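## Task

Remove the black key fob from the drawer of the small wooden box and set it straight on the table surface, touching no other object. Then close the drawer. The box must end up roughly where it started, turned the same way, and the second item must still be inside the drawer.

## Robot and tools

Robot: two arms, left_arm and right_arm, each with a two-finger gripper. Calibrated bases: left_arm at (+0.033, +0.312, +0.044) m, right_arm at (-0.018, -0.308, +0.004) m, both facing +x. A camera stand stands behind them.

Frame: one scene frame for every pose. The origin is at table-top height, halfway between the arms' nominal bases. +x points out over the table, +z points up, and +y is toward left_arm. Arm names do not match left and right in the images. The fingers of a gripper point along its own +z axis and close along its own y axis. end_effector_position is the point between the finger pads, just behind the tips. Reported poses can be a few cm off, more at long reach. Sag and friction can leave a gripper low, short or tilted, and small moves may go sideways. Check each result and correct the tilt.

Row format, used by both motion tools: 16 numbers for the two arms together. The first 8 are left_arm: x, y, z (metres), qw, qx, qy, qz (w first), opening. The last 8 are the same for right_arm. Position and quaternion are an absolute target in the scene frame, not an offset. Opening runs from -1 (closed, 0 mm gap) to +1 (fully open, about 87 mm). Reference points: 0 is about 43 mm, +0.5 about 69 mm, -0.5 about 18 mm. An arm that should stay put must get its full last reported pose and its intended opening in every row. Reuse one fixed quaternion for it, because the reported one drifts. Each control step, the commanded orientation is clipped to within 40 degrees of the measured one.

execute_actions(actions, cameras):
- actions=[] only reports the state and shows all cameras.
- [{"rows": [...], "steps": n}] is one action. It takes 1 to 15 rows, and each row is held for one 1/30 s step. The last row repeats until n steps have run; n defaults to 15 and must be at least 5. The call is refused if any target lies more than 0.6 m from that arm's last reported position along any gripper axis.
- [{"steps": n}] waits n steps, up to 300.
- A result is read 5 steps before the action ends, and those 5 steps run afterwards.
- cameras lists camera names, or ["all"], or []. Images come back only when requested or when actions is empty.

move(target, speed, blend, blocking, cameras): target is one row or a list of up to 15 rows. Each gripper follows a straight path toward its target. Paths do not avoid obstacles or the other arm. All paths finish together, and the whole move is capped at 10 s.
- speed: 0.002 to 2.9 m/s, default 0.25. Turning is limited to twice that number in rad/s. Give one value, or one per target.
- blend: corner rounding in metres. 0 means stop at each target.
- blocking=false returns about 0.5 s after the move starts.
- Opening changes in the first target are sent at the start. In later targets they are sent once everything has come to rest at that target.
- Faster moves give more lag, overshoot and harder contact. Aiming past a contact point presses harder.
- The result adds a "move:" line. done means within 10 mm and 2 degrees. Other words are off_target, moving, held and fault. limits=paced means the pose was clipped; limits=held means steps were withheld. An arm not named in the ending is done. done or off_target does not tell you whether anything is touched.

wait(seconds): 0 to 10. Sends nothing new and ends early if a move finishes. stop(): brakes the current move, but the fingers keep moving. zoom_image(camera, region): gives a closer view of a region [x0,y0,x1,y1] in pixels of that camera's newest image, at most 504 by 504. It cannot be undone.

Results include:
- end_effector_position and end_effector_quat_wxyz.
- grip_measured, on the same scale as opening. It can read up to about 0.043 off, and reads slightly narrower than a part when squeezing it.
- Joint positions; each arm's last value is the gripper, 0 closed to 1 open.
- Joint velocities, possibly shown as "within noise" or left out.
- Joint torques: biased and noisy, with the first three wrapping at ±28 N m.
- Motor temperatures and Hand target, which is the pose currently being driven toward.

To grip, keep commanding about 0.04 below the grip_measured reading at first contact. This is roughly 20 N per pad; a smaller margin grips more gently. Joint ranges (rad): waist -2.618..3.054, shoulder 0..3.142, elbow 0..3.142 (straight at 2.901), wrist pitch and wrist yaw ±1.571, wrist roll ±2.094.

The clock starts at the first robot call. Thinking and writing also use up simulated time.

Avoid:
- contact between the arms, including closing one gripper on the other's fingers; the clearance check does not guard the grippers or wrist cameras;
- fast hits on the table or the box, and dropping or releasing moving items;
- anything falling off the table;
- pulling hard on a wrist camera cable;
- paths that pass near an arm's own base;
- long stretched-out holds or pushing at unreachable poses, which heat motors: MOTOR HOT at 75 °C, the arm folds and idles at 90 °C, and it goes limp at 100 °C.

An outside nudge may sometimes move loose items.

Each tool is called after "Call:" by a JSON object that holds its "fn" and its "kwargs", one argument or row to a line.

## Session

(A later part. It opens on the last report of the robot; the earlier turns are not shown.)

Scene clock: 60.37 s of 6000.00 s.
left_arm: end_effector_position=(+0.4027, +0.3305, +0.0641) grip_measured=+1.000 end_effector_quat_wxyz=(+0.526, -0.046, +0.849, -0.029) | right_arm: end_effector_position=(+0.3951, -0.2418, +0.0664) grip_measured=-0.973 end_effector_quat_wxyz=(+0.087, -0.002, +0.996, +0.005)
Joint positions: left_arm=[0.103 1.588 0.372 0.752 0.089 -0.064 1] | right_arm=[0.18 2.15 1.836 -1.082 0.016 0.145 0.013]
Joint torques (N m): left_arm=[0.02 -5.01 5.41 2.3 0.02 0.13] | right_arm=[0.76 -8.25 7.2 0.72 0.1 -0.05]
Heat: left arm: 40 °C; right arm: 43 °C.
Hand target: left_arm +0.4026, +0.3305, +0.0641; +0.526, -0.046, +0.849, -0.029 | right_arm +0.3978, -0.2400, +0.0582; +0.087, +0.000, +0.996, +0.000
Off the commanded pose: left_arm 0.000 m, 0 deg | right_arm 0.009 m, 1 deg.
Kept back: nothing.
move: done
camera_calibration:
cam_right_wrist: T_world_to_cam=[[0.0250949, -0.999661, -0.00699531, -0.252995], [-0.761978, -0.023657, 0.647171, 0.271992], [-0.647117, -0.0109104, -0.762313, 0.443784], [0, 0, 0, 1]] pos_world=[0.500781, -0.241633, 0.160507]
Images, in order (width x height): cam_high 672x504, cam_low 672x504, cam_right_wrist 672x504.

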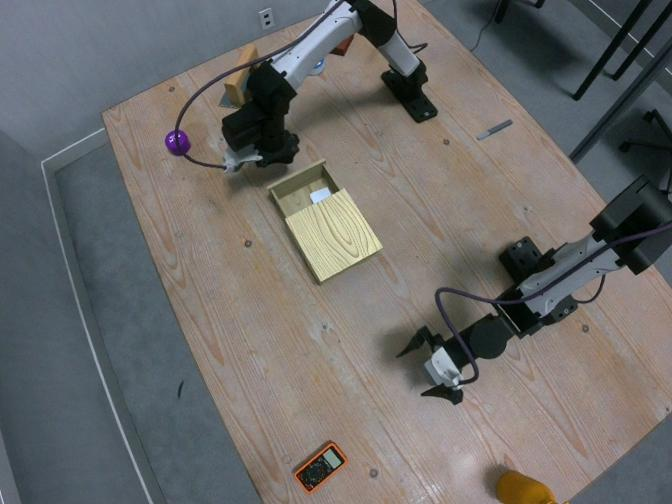

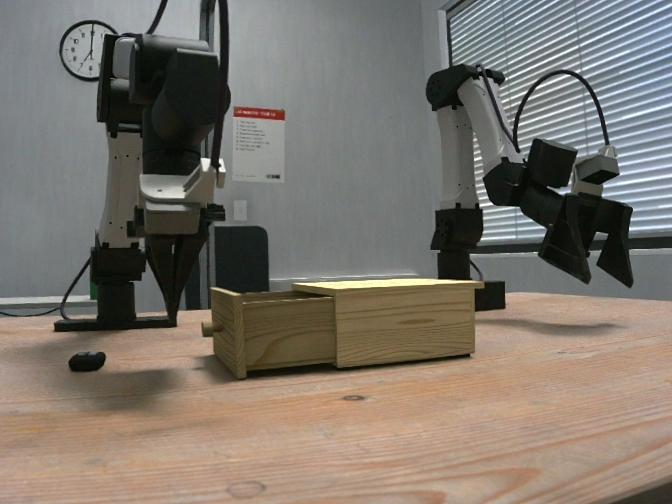

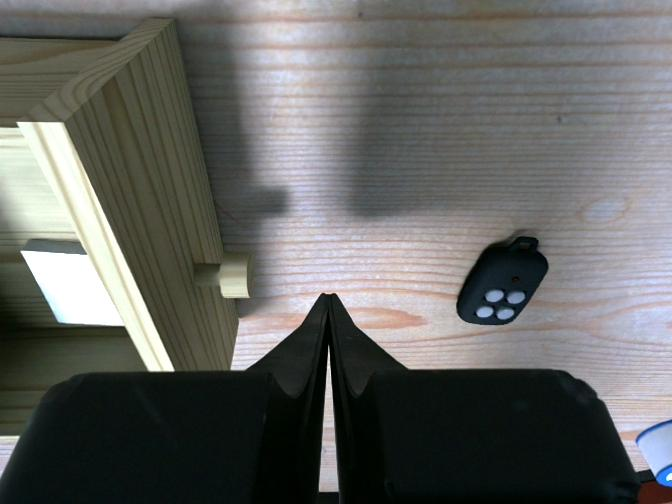

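Call:
{"fn": "move", "kwargs": {
  "target": [
    [0.4027,0.3305,0.0641,0.526,-0.046,0.849,-0.029,1,0.402,-0.23,0.045,0.087,0,0.996,0,-1],
    [0.4027,0.3305,0.0641,0.526,-0.046,0.849,-0.029,1,0.402,-0.125,0.050,0.087,0,0.996,0,-1]
  ],
  "speed": [0.1,0.07],
  "cameras": ["cam_high","cam_low","cam_right_wrist"]
}}

Call:
{"fn": "zoom_image", "kwargs": {
  "camera": "cam_high",
  "region": [200, 100, 420, 300]
}}

Scene clock: 63.23 s of 6000.00 s.
left_arm: end_effector_position=(+0.4027, +0.3305, +0.0641) grip_measured=+1.000 end_effector_quat_wxyz=(+0.526, -0.046, +0.849, -0.029) | right_arm: end_effector_position=(+0.3967, -0.1499, +0.0524) grip_measured=-0.974 end_effector_quat_wxyz=(+0.082, -0.001, +0.996, -0.033)
Joint positions: left_arm=[0.103 1.588 0.372 0.752 0.089 -0.064 1] | right_arm=[0.407 2.312 2.046 -1.175 0.121 0.367 0.013]
Joint torques (N m): left_arm=[0.05 -5.01 5.42 2.3 0.03 0.14] | right_arm=[2.36 -8.64 10.96 0.65 -0.44 0.17]
Heat: left arm: 40 °C; right arm: 43 °C.
Hand target: left_arm +0.4026, +0.3305, +0.0641; +0.526, -0.046, +0.849, -0.029 | right_arm +0.4010, -0.1256, +0.0507; +0.087, -0.001, +0.996, +0.000
Off the commanded pose: left_arm 0.000 m, 0 deg | right_arm 0.026 m, 4 deg.
Kept back: nothing.
move: off_target (right_arm)
camera_calibration:
cam_right_wrist: T_world_to_cam=[[0.0175526, -0.997579, 0.0672884, -0.161822], [-0.755207, 0.0308766, 0.654759, 0.289541], [-0.655252, -0.0623094, -0.752836, 0.430162], [0, 0, 0, 1]] pos_world=[0.503368, -0.143567, 0.145151]
Images, in order (width x height): cam_high 672x504, cam_low 672x504, cam_right_wrist 672x504.

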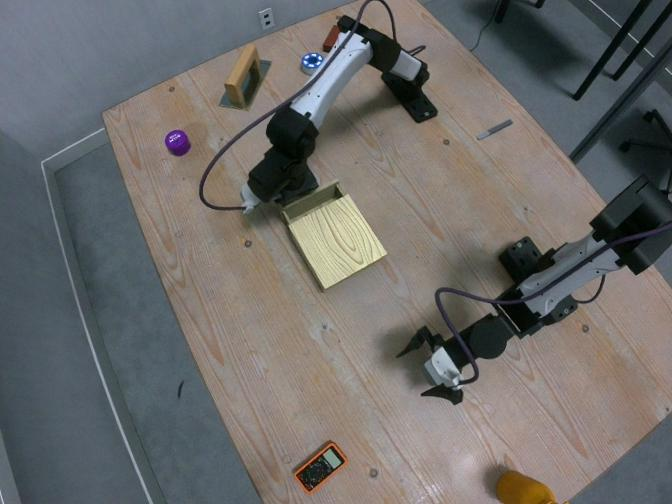

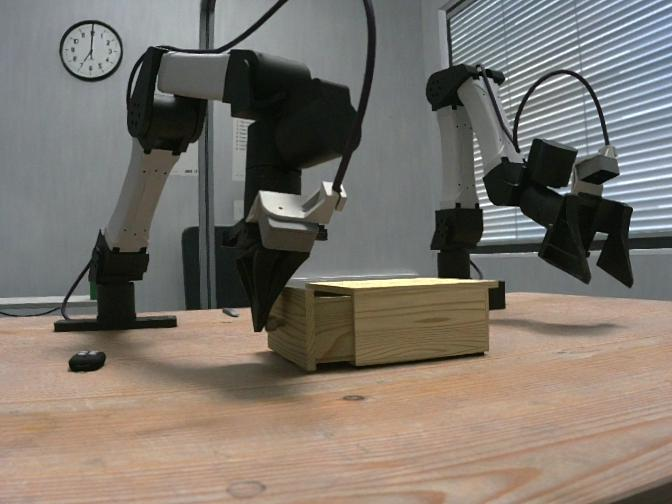

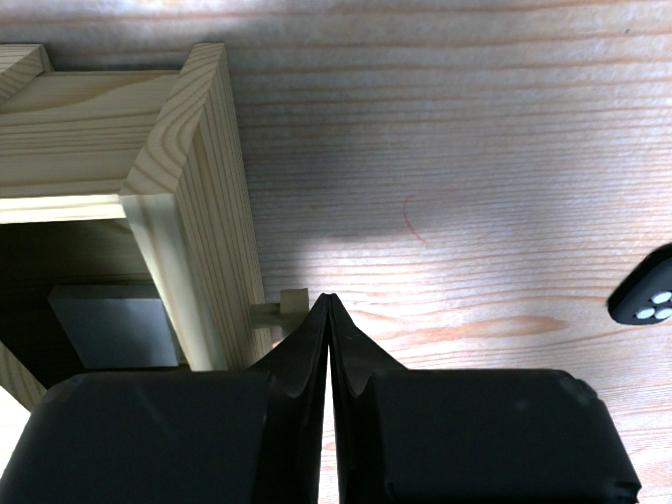

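Scaled by 2.291 from the camera's 672x504 image, which has a finer 960x720 frame.

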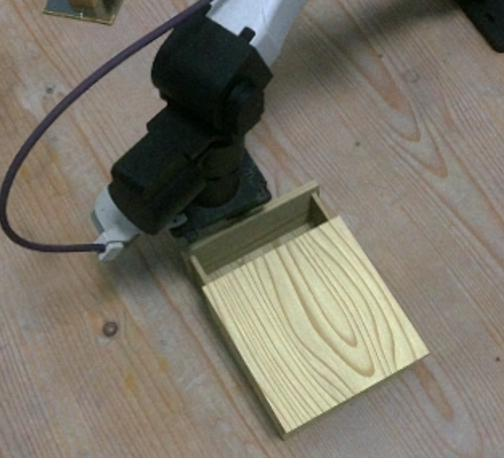

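Call:
{"fn": "move", "kwargs": {
  "target": [
    [0.40,0.20,0.14,0.087,0,0.996,0,-1,0.399,-0.153,0.0524,0.087,0,0.996,0,-1],
    [0.40,0.14,0.06,0.087,0,0.996,0,-1,0.399,-0.153,0.0524,0.087,0,0.996,0,-1],
    [0.40,0.11,0.06,0.087,0,0.996,0,-1,0.399,-0.153,0.0524,0.087,0,0.996,0,-1]
  ],
  "speed": [0.25,0.2,0.06],
  "cameras": ["all"]
}}

Scene clock: 68.20 s of 6000.00 s.
left_arm: end_effector_position=(+0.3966, +0.1091, +0.0624) grip_measured=-0.993 end_effector_quat_wxyz=(+0.087, +0.005, +0.996, -0.010) | right_arm: end_effector_position=(+0.3929, -0.1537, +0.0391) grip_measured=-0.974 end_effector_quat_wxyz=(+0.065, +0.000, +0.998, -0.014)
Joint positions: left_arm=[-0.486 2.162 1.677 -0.922 -0.063 -0.475 0.004] | right_arm=[0.384 2.312 1.992 -1.138 0.071 0.349 0.013]
Joint torques (N m): left_arm=[-0.08 -9.32 8.66 0.83 -0.25 0.06] | right_arm=[-0.59 -13.45 6.75 0.59 -0.02 -0.24]
Motor temperatures (°C): left_arm=[26 39 41 39 25 27 23] | right_arm=[25 44 34 31 28 29 29]
Heat: left arm: 41 °C; right arm: 44 °C.
Hand target: left_arm +0.4000, +0.1100, +0.0600; +0.087, +0.000, +0.996, +0.000 | right_arm +0.3988, -0.1531, +0.0524; +0.087, +0.000, +0.996, +0.000
Off the commanded pose: left_arm 0.004 m, 1 deg | right_arm 0.015 m, 3 deg.
Kept back: nothing.
move: off_target (right_arm)
camera_calibration:
cam_left_wrist: T_world_to_cam=[[-0.0123311, -0.999902, 0.00664542, 0.111599], [-0.780663, 0.0137799, 0.624801, 0.293849], [-0.624831, 0.00251667, -0.780756, 0.440835], [0, 0, 0, 1]] pos_world=[0.506221, 0.106429, 0.159846]
cam_right_wrist: T_world_to_cam=[[0.0196539, -0.99941, 0.0281541, -0.164191], [-0.733239, 0.00473527, 0.679954, 0.28191], [-0.679687, -0.0340074, -0.732714, 0.430583], [0, 0, 0, 1]] pos_world=[0.502596, -0.150786, 0.128431]

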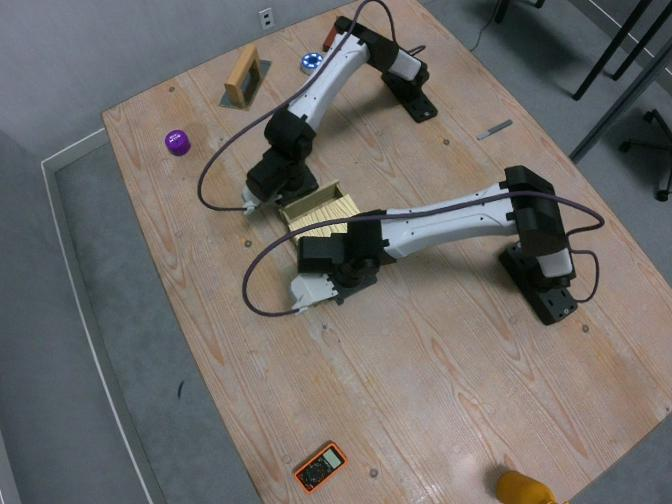

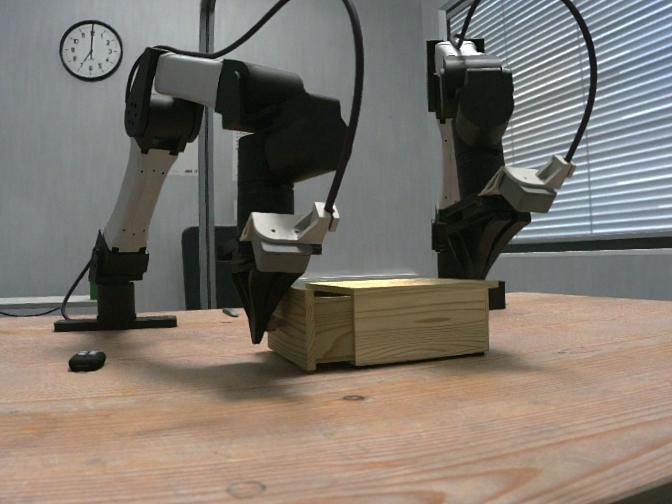

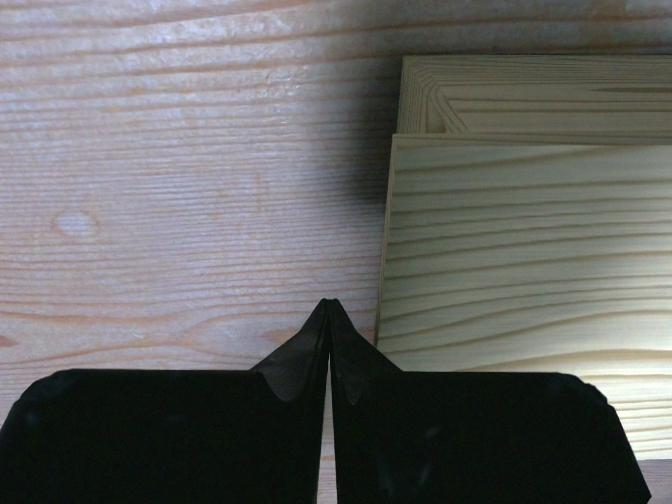

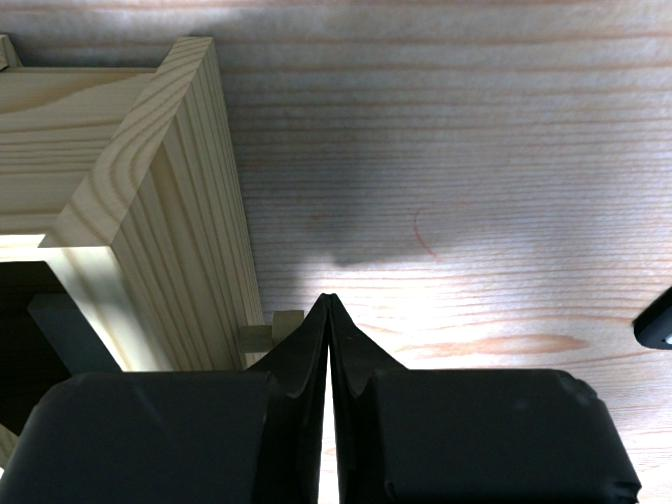

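Call:
{"fn": "move", "kwargs": {
  "target": [0.40,0.11,0.06,0.087,0,0.996,0,-1,0.402,-0.095,0.055,0.087,0,0.996,0,-1],
  "speed": 0.06,
  "cameras": ["cam_high","cam_low","cam_left_wrist","cam_right_wrist"]
}}

Scene clock: 69.83 s of 6000.00 s.
left_arm: end_effector_position=(+0.3952, +0.1134, +0.0623) grip_measured=-0.993 end_effector_quat_wxyz=(+0.085, +0.003, +0.996, +0.000) | right_arm: end_effector_position=(+0.3976, -0.1334, +0.0578) grip_measured=-0.974 end_effector_quat_wxyz=(+0.079, +0.002, +0.996, -0.049)
Joint positions: left_arm=[-0.486 2.162 1.677 -0.935 -0.08 -0.478 0.003] | right_arm=[0.449 2.378 2.18 -1.269 0.153 0.416 0.013]
Joint torques (N m): left_arm=[-0.16 -9.28 8.64 0.91 -0.09 0.06] | right_arm=[3.86 -9.39 11.06 0.74 -0.68 0.2]
Heat: left arm: 41 °C; right arm: 45 °C.
Hand target: left_arm +0.3999, +0.1101, +0.0600; +0.087, +0.000, +0.996, +0.000 | right_arm +0.3999, -0.0963, +0.0564; +0.087, -0.001, +0.996, +0.000
Off the commanded pose: left_arm 0.006 m, 0 deg | right_arm 0.039 m, 6 deg.
Kept back: nothing.
move: off_target (right_arm)
camera_calibration:
cam_left_wrist: T_world_to_cam=[[-0.00661329, -0.999877, -0.0142205, 0.114912], [-0.778639, -0.0037739, 0.627461, 0.293769], [-0.627438, 0.0152222, -0.778518, 0.439299], [0, 0, 0, 1]] pos_world=[0.505133, 0.10932, 0.159308]
cam_right_wrist: T_world_to_cam=[[0.00856476, -0.995098, 0.0985271, -0.143665], [-0.750801, 0.0586799, 0.657917, 0.287961], [-0.660473, -0.0796091, -0.746617, 0.435346], [0, 0, 0, 1]] pos_world=[0.504966, -0.125201, 0.149737]

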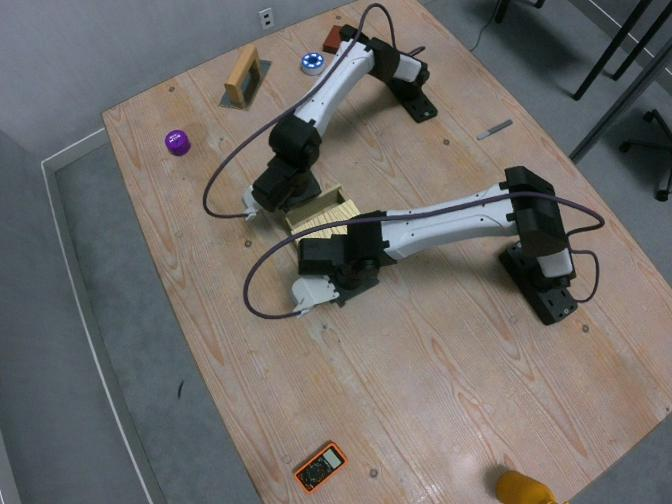

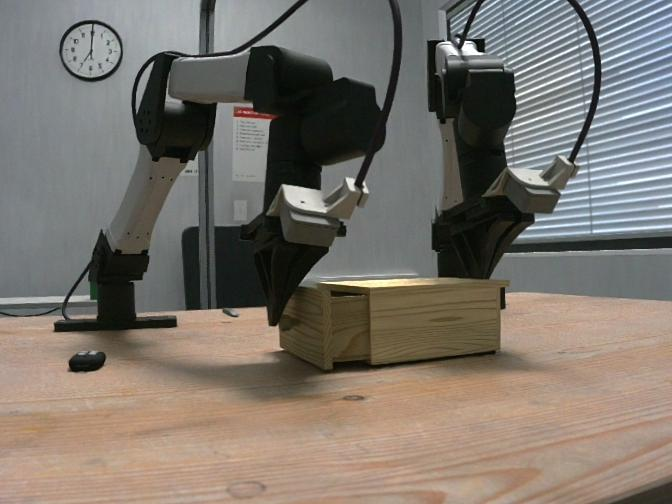

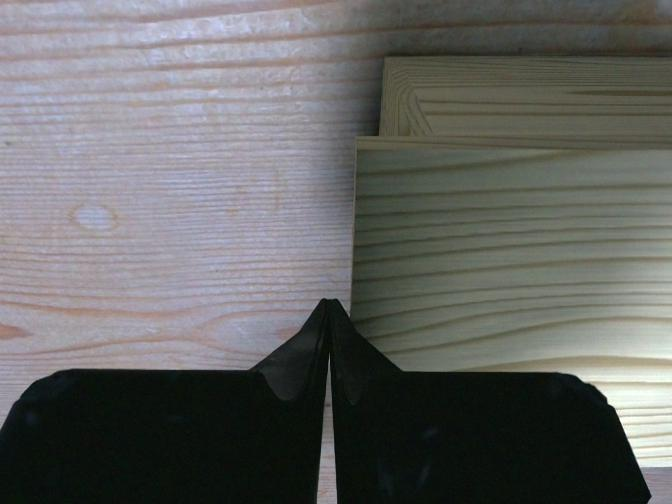

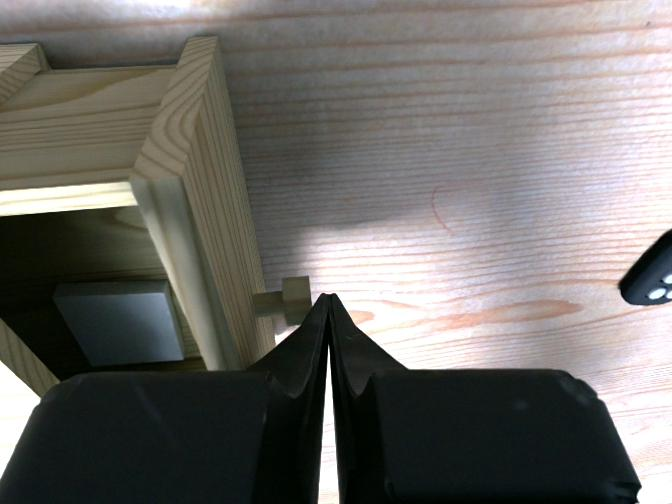

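Call:
{"fn": "move", "kwargs": {
  "target": [0.40,0.106,0.06,0.087,0,0.996,0,-1,0.402,-0.065,0.055,0.087,0,0.996,0,-1],
  "speed": 0.05,
  "cameras": ["cam_high","cam_low","cam_left_wrist","cam_right_wrist"]
}}

Scene clock: 70.97 s of 6000.00 s.
left_arm: end_effector_position=(+0.3953, +0.1134, +0.0623) grip_measured=-0.993 end_effector_quat_wxyz=(+0.083, +0.002, +0.997, +0.002) | right_arm: end_effector_position=(+0.3962, -0.1059, +0.0606) grip_measured=-0.974 end_effector_quat_wxyz=(+0.076, +0.000, +0.996, -0.053)
Joint positions: left_arm=[-0.486 2.169 1.688 -0.946 -0.081 -0.48 0.003] | right_arm=[0.505 2.466 2.348 -1.366 0.163 0.467 0.013]
Joint velocities: left_arm=[within noise] | right_arm=[-0.012 0.022 0.061 -0.022 0.037 -0.007 0.008]
Joint torques (N m): left_arm=[-0.88 -9.24 8.69 0.98 -0.08 0.01] | right_arm=[3.86 -9.16 11.04 0.96 -0.7 0.26]
Heat: left arm: 42 °C; right arm: 45 °C.
Hand target: left_arm +0.3998, +0.1061, +0.0601; +0.087, +0.000, +0.996, +0.000 | right_arm +0.3994, -0.0666, +0.0570; +0.087, -0.002, +0.996, +0.000
Off the commanded pose: left_arm 0.009 m, 1 deg | right_arm 0.042 m, 6 deg.
Kept back: nothing.
move: off_target (right_arm)
camera_calibration:
cam_left_wrist: T_world_to_cam=[[-0.00468165, -0.999835, -0.0175531, 0.114457], [-0.77524, -0.00745879, 0.631623, 0.292663], [-0.631649, 0.0165649, -0.775077, 0.440783], [0, 0, 0, 1]] pos_world=[0.50584, 0.109319, 0.158797]
cam_right_wrist: T_world_to_cam=[[0.0126089, -0.994188, 0.106919, -0.118554], [-0.746842, 0.0617365, 0.662129, 0.281999], [-0.664882, -0.0882006, -0.741723, 0.439242], [0, 0, 0, 1]] pos_world=[0.504148, -0.0965335, 0.151752]

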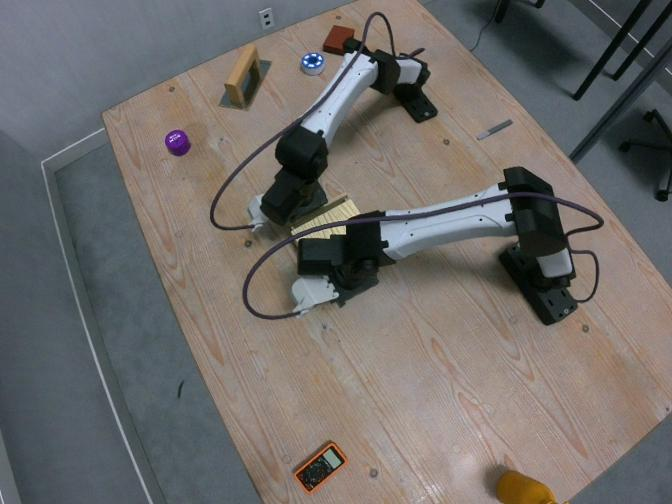

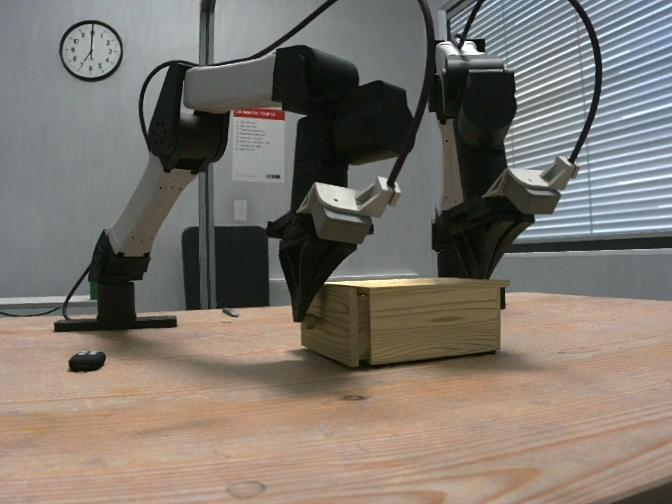

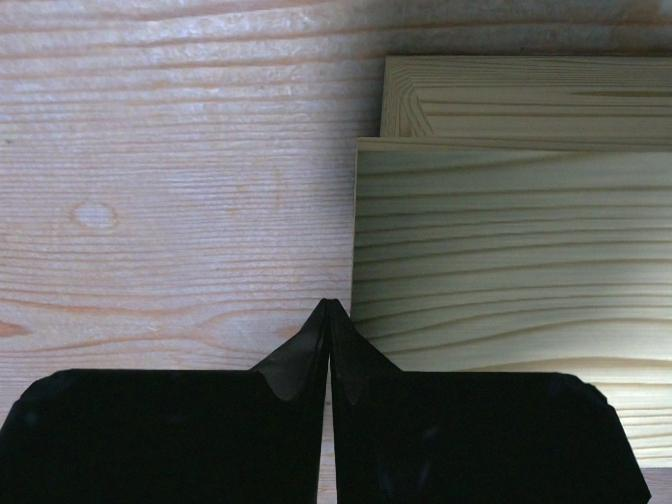

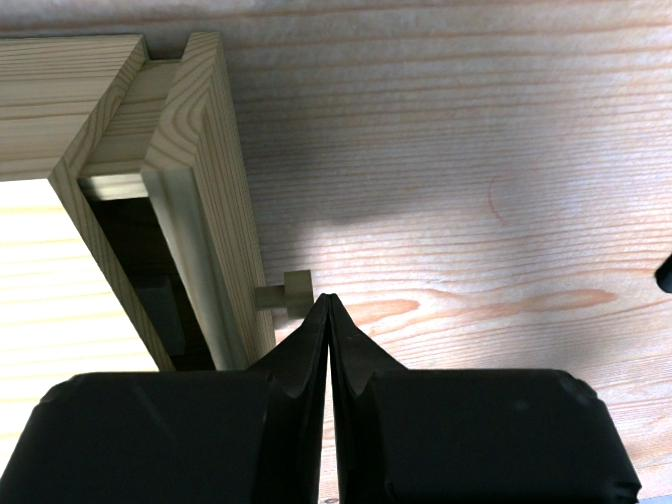

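Call:
{"fn": "move", "kwargs": {
  "target": [0.40,0.106,0.06,0.087,0,0.996,0,-1,0.402,-0.047,0.055,0.087,0,0.996,0,-1],
  "speed": 0.04,
  "cameras": ["cam_low","cam_right_wrist","cam_left_wrist"]
}}

Scene clock: 71.97 s of 6000.00 s.
left_arm: end_effector_position=(+0.3950, +0.1169, +0.0623) grip_measured=-0.993 end_effector_quat_wxyz=(+0.083, +0.002, +0.996, +0.011) | right_arm: end_effector_position=(+0.3964, -0.1014, +0.0617) grip_measured=-0.974 end_effector_quat_wxyz=(+0.072, +0.001, +0.995, -0.072)
Joint positions: left_arm=[-0.486 2.169 1.688 -0.953 -0.098 -0.48 0.003] | right_arm=[0.524 2.533 2.473 -1.451 0.196 0.49 0.013]
Joint velocities: left_arm=[within noise] | right_arm=[-0.007 0.046 0.09 -0.095 0.037 0.022 -0.014]
Joint torques (N m): left_arm=[-0.84 -9.29 8.66 1.03 0.06 -0.01] | right_arm=[4.97 -9.72 11.07 1.05 -0.92 0.32]
Heat: left arm: 42 °C; right arm: 45 °C.
Hand target: left_arm +0.3997, +0.1062, +0.0602; +0.087, +0.000, +0.996, +0.000 | right_arm +0.3978, -0.0499, +0.0583; +0.086, -0.003, +0.996, +0.000
Off the commanded pose: left_arm 0.012 m, 1 deg | right_arm 0.055 m, 8 deg.
Kept back: nothing.
move: off_target (left_arm, right_arm)
camera_calibration:
cam_left_wrist: T_world_to_cam=[[-0.00200192, -0.999358, -0.0357717, 0.117929], [-0.775913, -0.0210139, 0.630489, 0.294418], [-0.630836, 0.0290179, -0.775373, 0.438726], [0, 0, 0, 1]] pos_world=[0.505444, 0.111309, 0.158768]
cam_right_wrist: T_world_to_cam=[[0.00794968, -0.989485, 0.144416, -0.114101], [-0.742369, 0.0909165, 0.663794, 0.282092], [-0.669944, -0.112487, -0.73384, 0.439614], [0, 0, 0, 1]] pos_world=[0.50484, -0.0890973, 0.151833]
Images, in order (width x height): cam_low 672x504, cam_left_wrist 672x504, cam_right_wrist 672x504.

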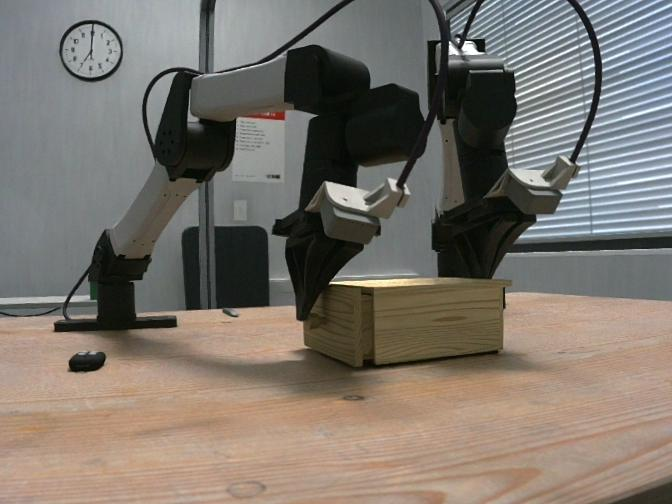

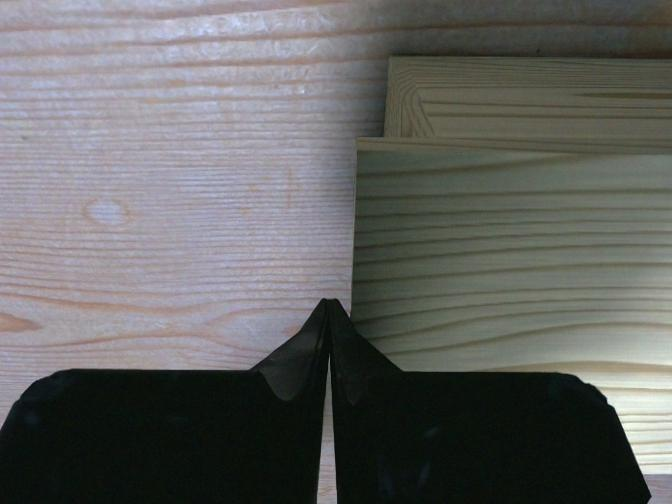

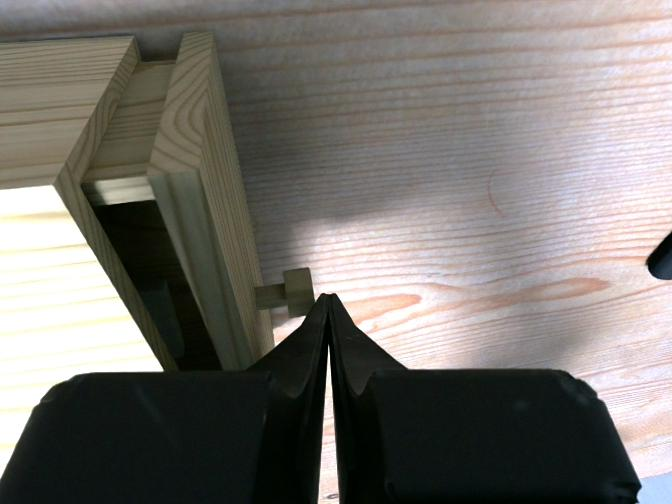

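Call:
{"fn": "move", "kwargs": {
  "target": [0.40,0.090,0.06,0.087,0,0.996,0,-1,0.402,-0.03,0.052,0.087,0,0.996,0,-1],
  "speed": 0.04,
  "cameras": ["cam_low","cam_right_wrist","cam_left_wrist"]
}}

Scene clock: 72.70 s of 6000.00 s.
left_arm: end_effector_position=(+0.3950, +0.1174, +0.0624) grip_measured=-0.993 end_effector_quat_wxyz=(+0.081, +0.002, +0.997, +0.015) | right_arm: end_effector_position=(+0.3960, -0.1037, +0.0627) grip_measured=-0.974 end_effector_quat_wxyz=(+0.072, +0.002, +0.994, -0.078)
Joint positions: left_arm=[-0.487 2.174 1.696 -0.963 -0.103 -0.481 0.003] | right_arm=[0.524 2.535 2.479 -1.462 0.207 0.491 0.013]
Joint torques (N m): left_arm=[0.06 -10.95 6.53 0.89 -0.06 0.12] | right_arm=[0.38 -11.38 7.28 0.3 0.06 -0.13]
Heat: left arm: 42 °C; right arm: 45 °C.
Hand target: left_arm +0.3952, +0.1167, +0.0624; +0.082, +0.001, +0.997, +0.013 | right_arm +0.3959, -0.1010, +0.0624; +0.073, +0.001, +0.995, -0.074
Off the commanded pose: left_arm 0.028 m, 2 deg | right_arm 0.075 m, 9 deg.
Kept back: nothing.
move: held (left_arm, right_arm; a check stopped the path); limits=held
pose unreachable (left arm): on one or more control steps of this call this arm could not follow its commanded pose, so it was not sent that pose on those steps. It may still have moved: this result reports where it is.
cause: moving toward the commanded pose would bring a part of the arm too close to another arm (this arm's wrist (the part past joint 4) and the right arm's wrist (the part past joint 4), at the place that arm was heading or pushing toward when its own hold began).
pose unreachable (right arm): on one or more control steps of this call this arm could not follow its commanded pose, so it was not sent that pose on those steps. It may still have moved: this result reports where it is.
cause: moving toward the commanded pose would bring a part of the arm too close to another arm (this arm's wrist (the part past joint 4) and the left arm's wrist (the part past joint 4), along the way the arms are being sent, or toward where that arm still pushes).
camera_calibration:
cam_left_wrist: T_world_to_cam=[[-0.00152056, -0.999094, -0.0425251, 0.118712], [-0.77385, -0.0257584, 0.632845, 0.293963], [-0.633367, 0.0338703, -0.77311, 0.439055], [0, 0, 0, 1]] pos_world=[0.505747, 0.111305, 0.158453]
cam_right_wrist: T_world_to_cam=[[0.00586419, -0.987616, 0.156779, -0.116381], [-0.742209, 0.10077, 0.662549, 0.28249], [-0.670143, -0.120248, -0.732426, 0.439001], [0, 0, 0, 1]] pos_world=[0.504543, -0.0906174, 0.152619]
Images, in order (width x height): cam_low 672x504, cam_left_wrist 672x504, cam_right_wrist 672x504.

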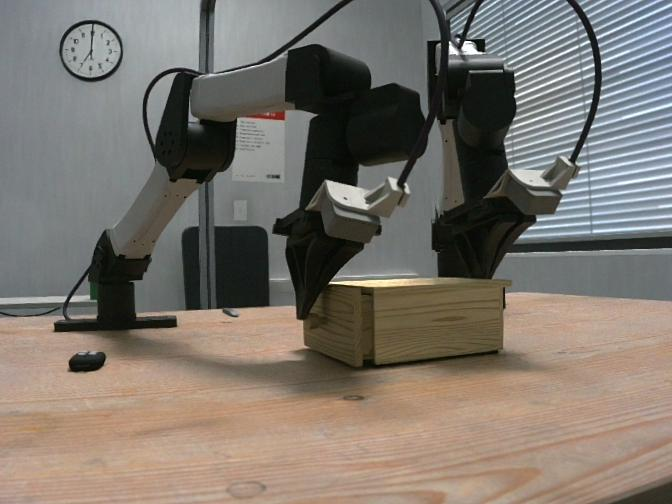

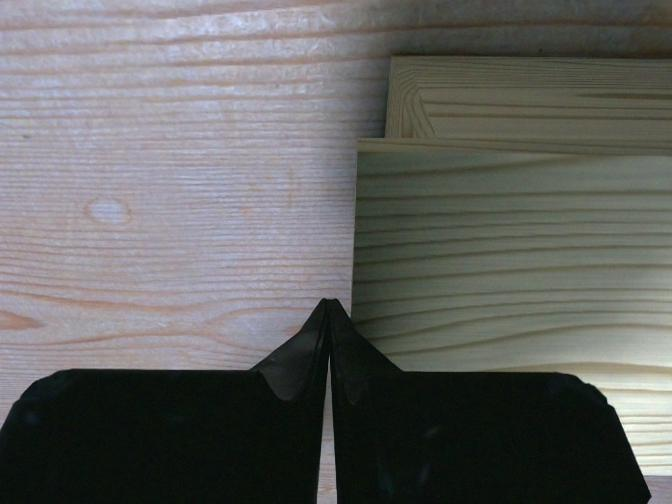

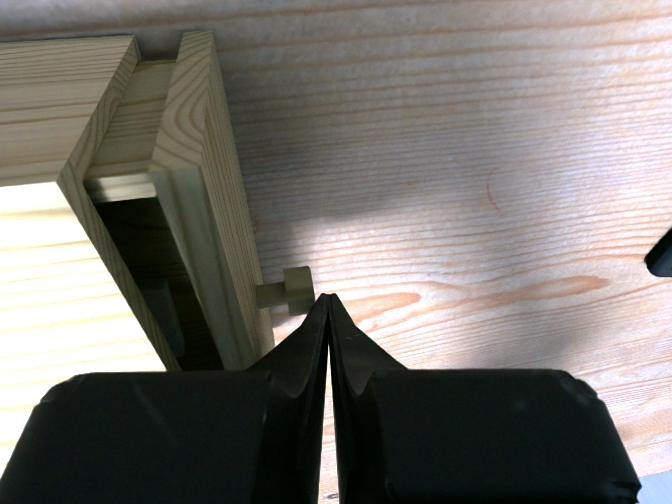

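Call:
{"fn": "move", "kwargs": {
  "target": [
    [0.40,0.15,0.065,0.083,-0.026,0.950,-0.300,-1,0.398,-0.155,0.060,0.083,0.026,0.950,0.300,-1],
    [0.40,0.112,0.05,0.083,-0.026,0.950,-0.300,-1,0.398,-0.125,0.050,0.083,0.026,0.950,0.300,-1]
  ],
  "speed": [0.25,0.08],
  "cameras": ["cam_low","cam_right_wrist","cam_left_wrist"]
}}

Scene clock: 76.23 s of 6000.00 s.
left_arm: end_effector_position=(+0.4006, +0.1105, +0.0579) grip_measured=-0.993 end_effector_quat_wxyz=(+0.084, -0.021, +0.948, -0.307) | right_arm: end_effector_position=(+0.3926, -0.1266, +0.0350) grip_measured=-0.974 end_effector_quat_wxyz=(+0.058, +0.031, +0.952, +0.298)
Joint positions: left_arm=[-0.245 2.047 1.314 -0.466 0.545 -0.399 0.003] | right_arm=[0.21 2.206 1.658 -0.751 -0.56 0.323 0.013]
Joint torques (N m): left_arm=[-0.2 -9.01 5.53 1.47 0.11 0.12] | right_arm=[0.38 -13.16 6.79 0.86 -0.23 -0.13]
Motor temperatures (°C): left_arm=[26 44 42 37 25 27 23] | right_arm=[25 46 35 31 28 29 29]
Heat: left arm: 44 °C; right arm: 46 °C.
Hand target: left_arm +0.3999, +0.1121, +0.0501; +0.083, -0.026, +0.950, -0.300 | right_arm +0.3978, -0.1250, +0.0500; +0.083, +0.026, +0.950, +0.300
Off the commanded pose: left_arm 0.008 m, 1 deg | right_arm 0.016 m, 3 deg.
Kept back: nothing.
move: off_target (right_arm)
camera_calibration:
cam_left_wrist: T_world_to_cam=[[-0.0127527, -0.817672, 0.575543, 0.0601584], [-0.780557, 0.367887, 0.505361, 0.267445], [-0.624955, -0.442799, -0.642931, 0.481149], [0, 0, 0, 1]] pos_world=[0.51022, 0.163852, 0.139565]
cam_right_wrist: T_world_to_cam=[[-0.00357637, -0.821631, -0.570009, -0.0844997], [-0.731949, -0.38623, 0.561318, 0.238548], [-0.68135, 0.419225, -0.60001, 0.481724], [0, 0, 0, 1]] pos_world=[0.502525, -0.179244, 0.106973]
Images, in order (width x height): cam_low 672x504, cam_left_wrist 672x504, cam_right_wrist 672x504.

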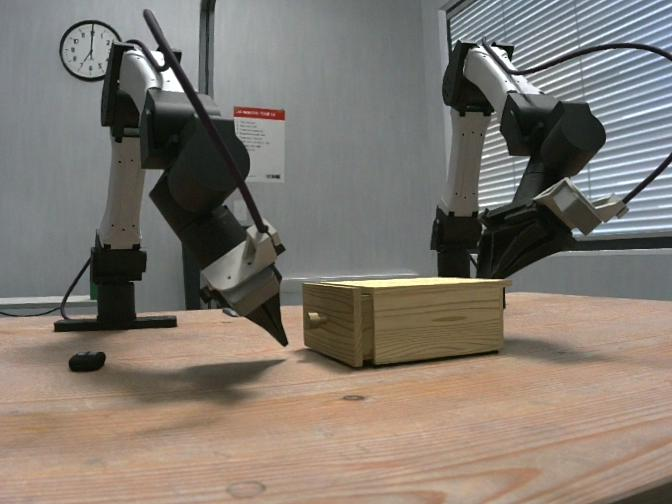

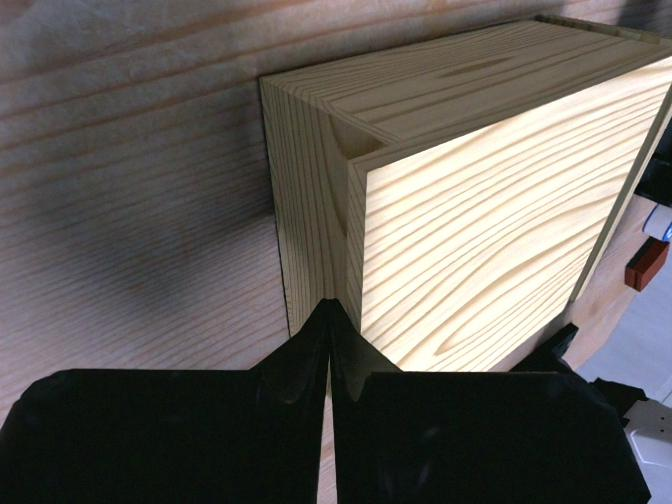

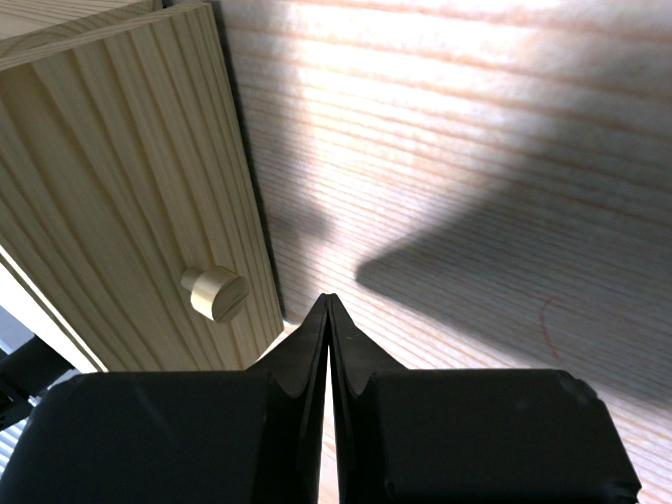

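Call:
{"fn": "move", "kwargs": {
  "target": [
    [0.40,0.104,0.05,0.083,-0.026,0.950,-0.300,-1,0.400,-0.118,0.064,0.083,0.026,0.950,0.300,-1],
    [0.40,0.098,0.05,0.083,-0.026,0.950,-0.300,-1,0.400,-0.06,0.062,0.083,0.026,0.950,0.300,-1]
  ],
  "speed": 0.05,
  "cameras": ["cam_low","cam_right_wrist","cam_left_wrist"]
}}

Scene clock: 78.70 s of 6000.00 s.
left_arm: end_effector_position=(+0.4014, +0.1098, +0.0520) grip_measured=-0.993 end_effector_quat_wxyz=(+0.088, -0.030, +0.954, -0.286) | right_arm: end_effector_position=(+0.3875, -0.0933, +0.0371) grip_measured=-0.974 end_effector_quat_wxyz=(+0.057, +0.049, +0.965, +0.252)
Joint positions: left_arm=[-0.263 2.051 1.314 -0.461 0.492 -0.424 0.003] | right_arm=[0.316 2.206 1.7 -0.768 -0.437 0.454 0.013]
Joint torques (N m): left_arm=[-1.62 -8.72 6.53 1.61 0.48 -0.01] | right_arm=[3.73 -10.82 12.16 1.17 -0.92 0.05]
Heat: left arm: 44 °C; right arm: 46 °C.
Hand target: left_arm +0.3997, +0.0983, +0.0502; +0.083, -0.026, +0.950, -0.300 | right_arm +0.3968, -0.0618, +0.0633; +0.081, +0.024, +0.950, +0.300
Off the commanded pose: left_arm 0.012 m, 2 deg | right_arm 0.043 m, 7 deg.
Kept back: nothing.
move: off_target (left_arm, right_arm)
camera_calibration:
cam_left_wrist: T_world_to_cam=[[0.0058912, -0.841771, 0.539803, 0.0600203], [-0.787572, 0.328729, 0.521217, 0.277652], [-0.616195, -0.428204, -0.661019, 0.473268], [0, 0, 0, 1]] pos_world=[0.509943, 0.161906, 0.135723]
cam_right_wrist: T_world_to_cam=[[-0.0447204, -0.869551, -0.491815, -0.0472814], [-0.735175, -0.304685, 0.605545, 0.253675], [-0.676401, 0.38865, -0.625646, 0.461738], [0, 0, 0, 1]] pos_world=[0.496701, -0.143277, 0.11202]
Images, in order (width x height): cam_low 672x504, cam_left_wrist 672x504, cam_right_wrist 672x504.

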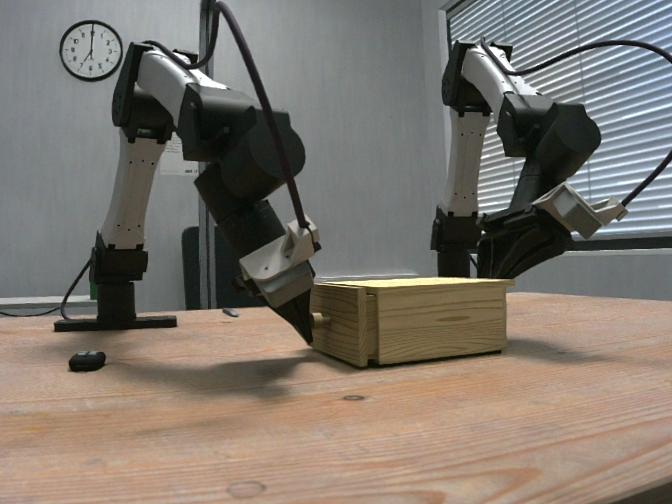

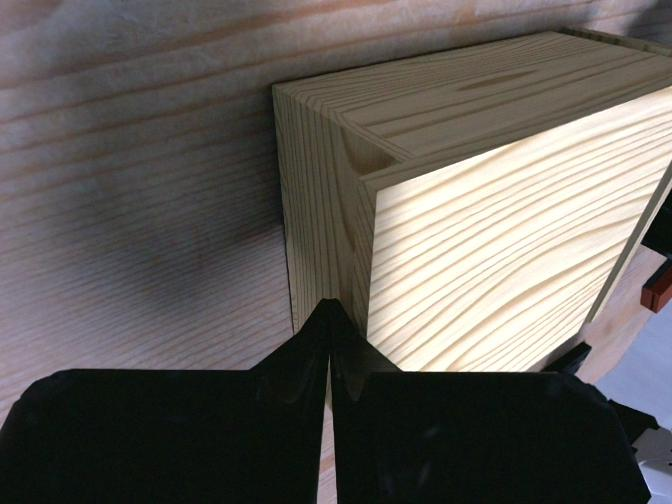

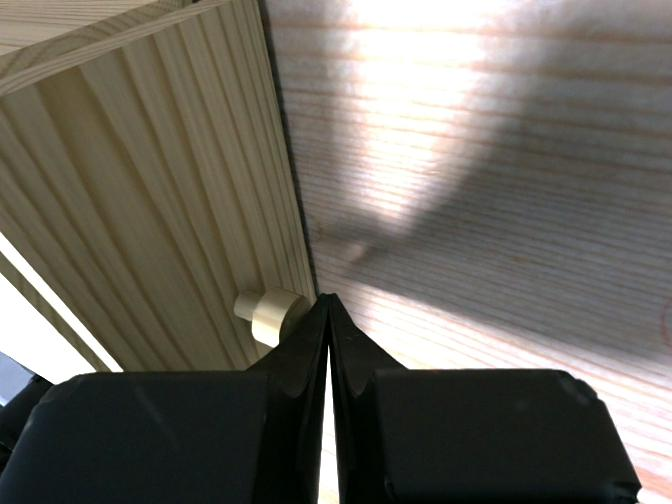

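Call:
{"fn": "zoom_image", "kwargs": {
  "camera": "cam_low",
  "region": [290, 260, 530, 390]
}}

Scaled by 2.100 from the camera's 672x504 image, which has a finer 960x720 frame.

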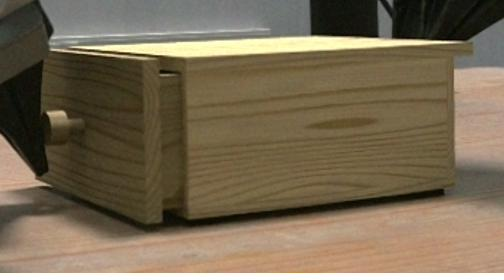

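Call:
{"fn": "move", "kwargs": {
  "target": [0.40,0.070,0.05,0.083,-0.026,0.950,-0.300,-1,0.400,-0.06,0.062,0.083,0.026,0.950,0.300,-1],
  "speed": 0.04,
  "cameras": ["cam_low"]
}}

Call:
{"fn": "zoom_image", "kwargs": {
  "camera": "cam_low",
  "region": [290, 260, 530, 390]
}}

Scene clock: 79.93 s of 6000.00 s.
left_arm: end_effector_position=(+0.3989, +0.1068, +0.0425) grip_measured=-0.993 end_effector_quat_wxyz=(+0.087, -0.041, +0.962, -0.254) | right_arm: end_effector_position=(+0.3877, -0.0939, +0.0367) grip_measured=-0.974 end_effector_quat_wxyz=(+0.057, +0.050, +0.965, +0.250)
Joint positions: left_arm=[-0.297 2.061 1.314 -0.463 0.415 -0.462 0.003] | right_arm=[0.316 2.206 1.7 -0.769 -0.433 0.456 0.013]
Joint torques (N m): left_arm=[-4.46 -8.25 8.79 1.83 0.95 -0.32] | right_arm=[3.63 -10.93 12.27 1.16 -0.92 0.05]
Heat: left arm: 45 °C; right arm: 47 °C.
Hand target: left_arm +0.3977, +0.0723, +0.0513; +0.081, -0.025, +0.951, -0.299 | right_arm +0.3968, -0.0619, +0.0634; +0.081, +0.024, +0.950, +0.300
Off the commanded pose: left_arm 0.038 m, 6 deg | right_arm 0.044 m, 7 deg.
Kept back: nothing.
move: off_target (left_arm, right_arm)
Images, in order (width x height): cam_low 672x504.

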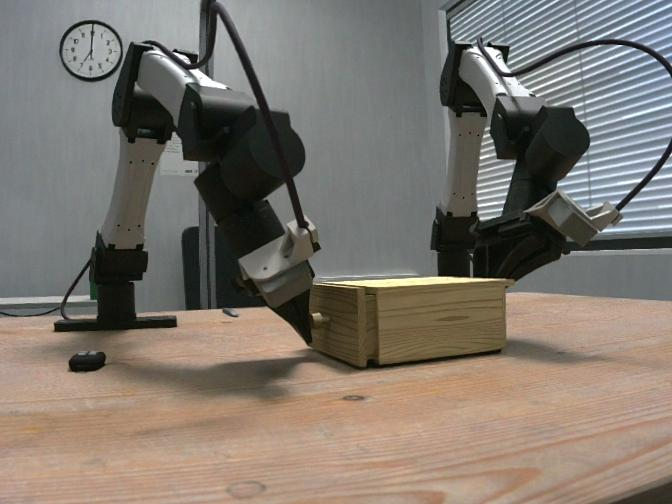

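Scaled by 2.100 from the camera's 672x504 image, which has a finer 960x720 frame.

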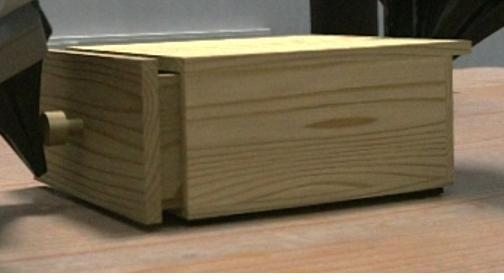

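Call:
{"fn": "move", "kwargs": {
  "target": [0.40,0.062,0.05,0.083,-0.026,0.950,-0.300,-1,0.402,-0.04,0.058,0.083,0.026,0.950,0.300,-1],
  "speed": 0.04,
  "cameras": ["cam_low","cam_high"]
}}

Call:
{"fn": "zoom_image", "kwargs": {
  "camera": "cam_low",
  "region": [290, 260, 530, 390]
}}

Scene clock: 81.00 s of 6000.00 s.
left_arm: end_effector_position=(+0.3952, +0.0996, +0.0406) grip_measured=-0.993 end_effector_quat_wxyz=(+0.082, -0.042, +0.964, -0.250) | right_arm: end_effector_position=(+0.3892, -0.0878, +0.0385) grip_measured=-0.974 end_effector_quat_wxyz=(+0.065, +0.054, +0.969, +0.232)
Joint positions: left_arm=[-0.319 2.067 1.319 -0.467 0.404 -0.483 0.003] | right_arm=[0.343 2.206 1.72 -0.779 -0.383 0.485 0.013]
Joint torques (N m): left_arm=[-4.21 -8.27 9.32 1.89 0.94 -0.25] | right_arm=[4.88 -8.94 13.12 1.38 -1.22 0.15]
Heat: left arm: 45 °C; right arm: 47 °C.
Hand target: left_arm +0.3973, +0.0644, +0.0516; +0.081, -0.024, +0.951, -0.299 | right_arm +0.3969, -0.0436, +0.0605; +0.081, +0.023, +0.951, +0.298
Off the commanded pose: left_arm 0.039 m, 6 deg | right_arm 0.053 m, 9 deg.
Kept back: nothing.
move: off_target (left_arm, right_arm)
Images, in order (width x height): cam_high 672x504, cam_low 672x504.

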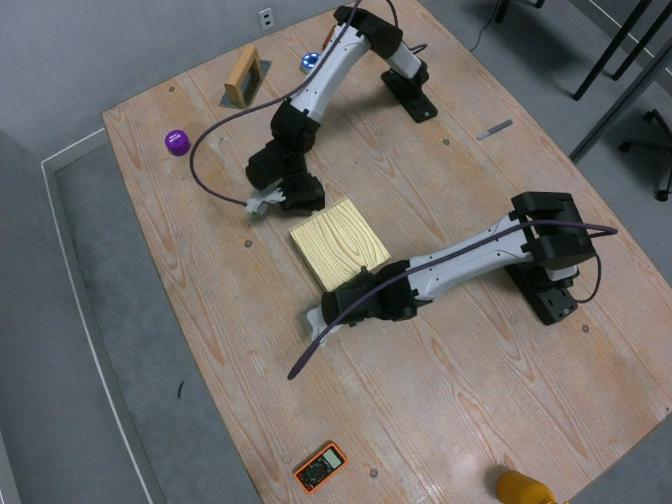

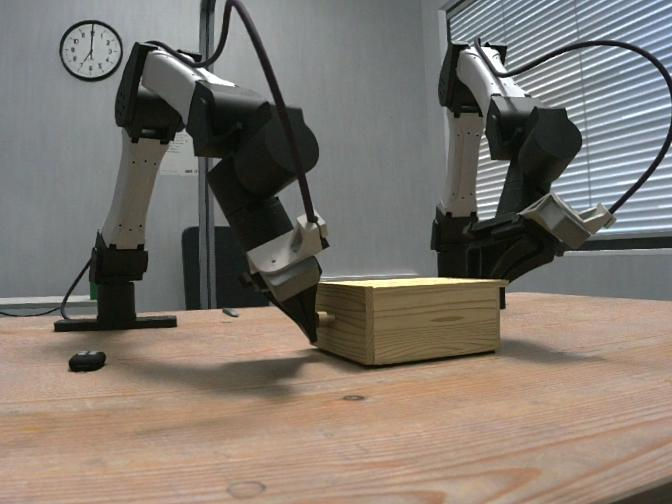

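Scaled by 2.100 from the camera's 672x504 image, which has a finer 960x720 frame.

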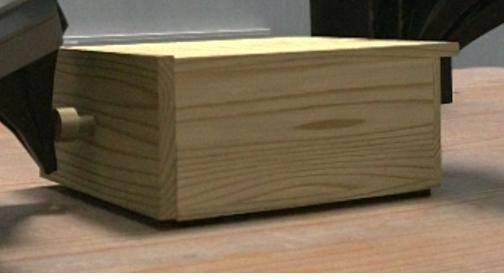

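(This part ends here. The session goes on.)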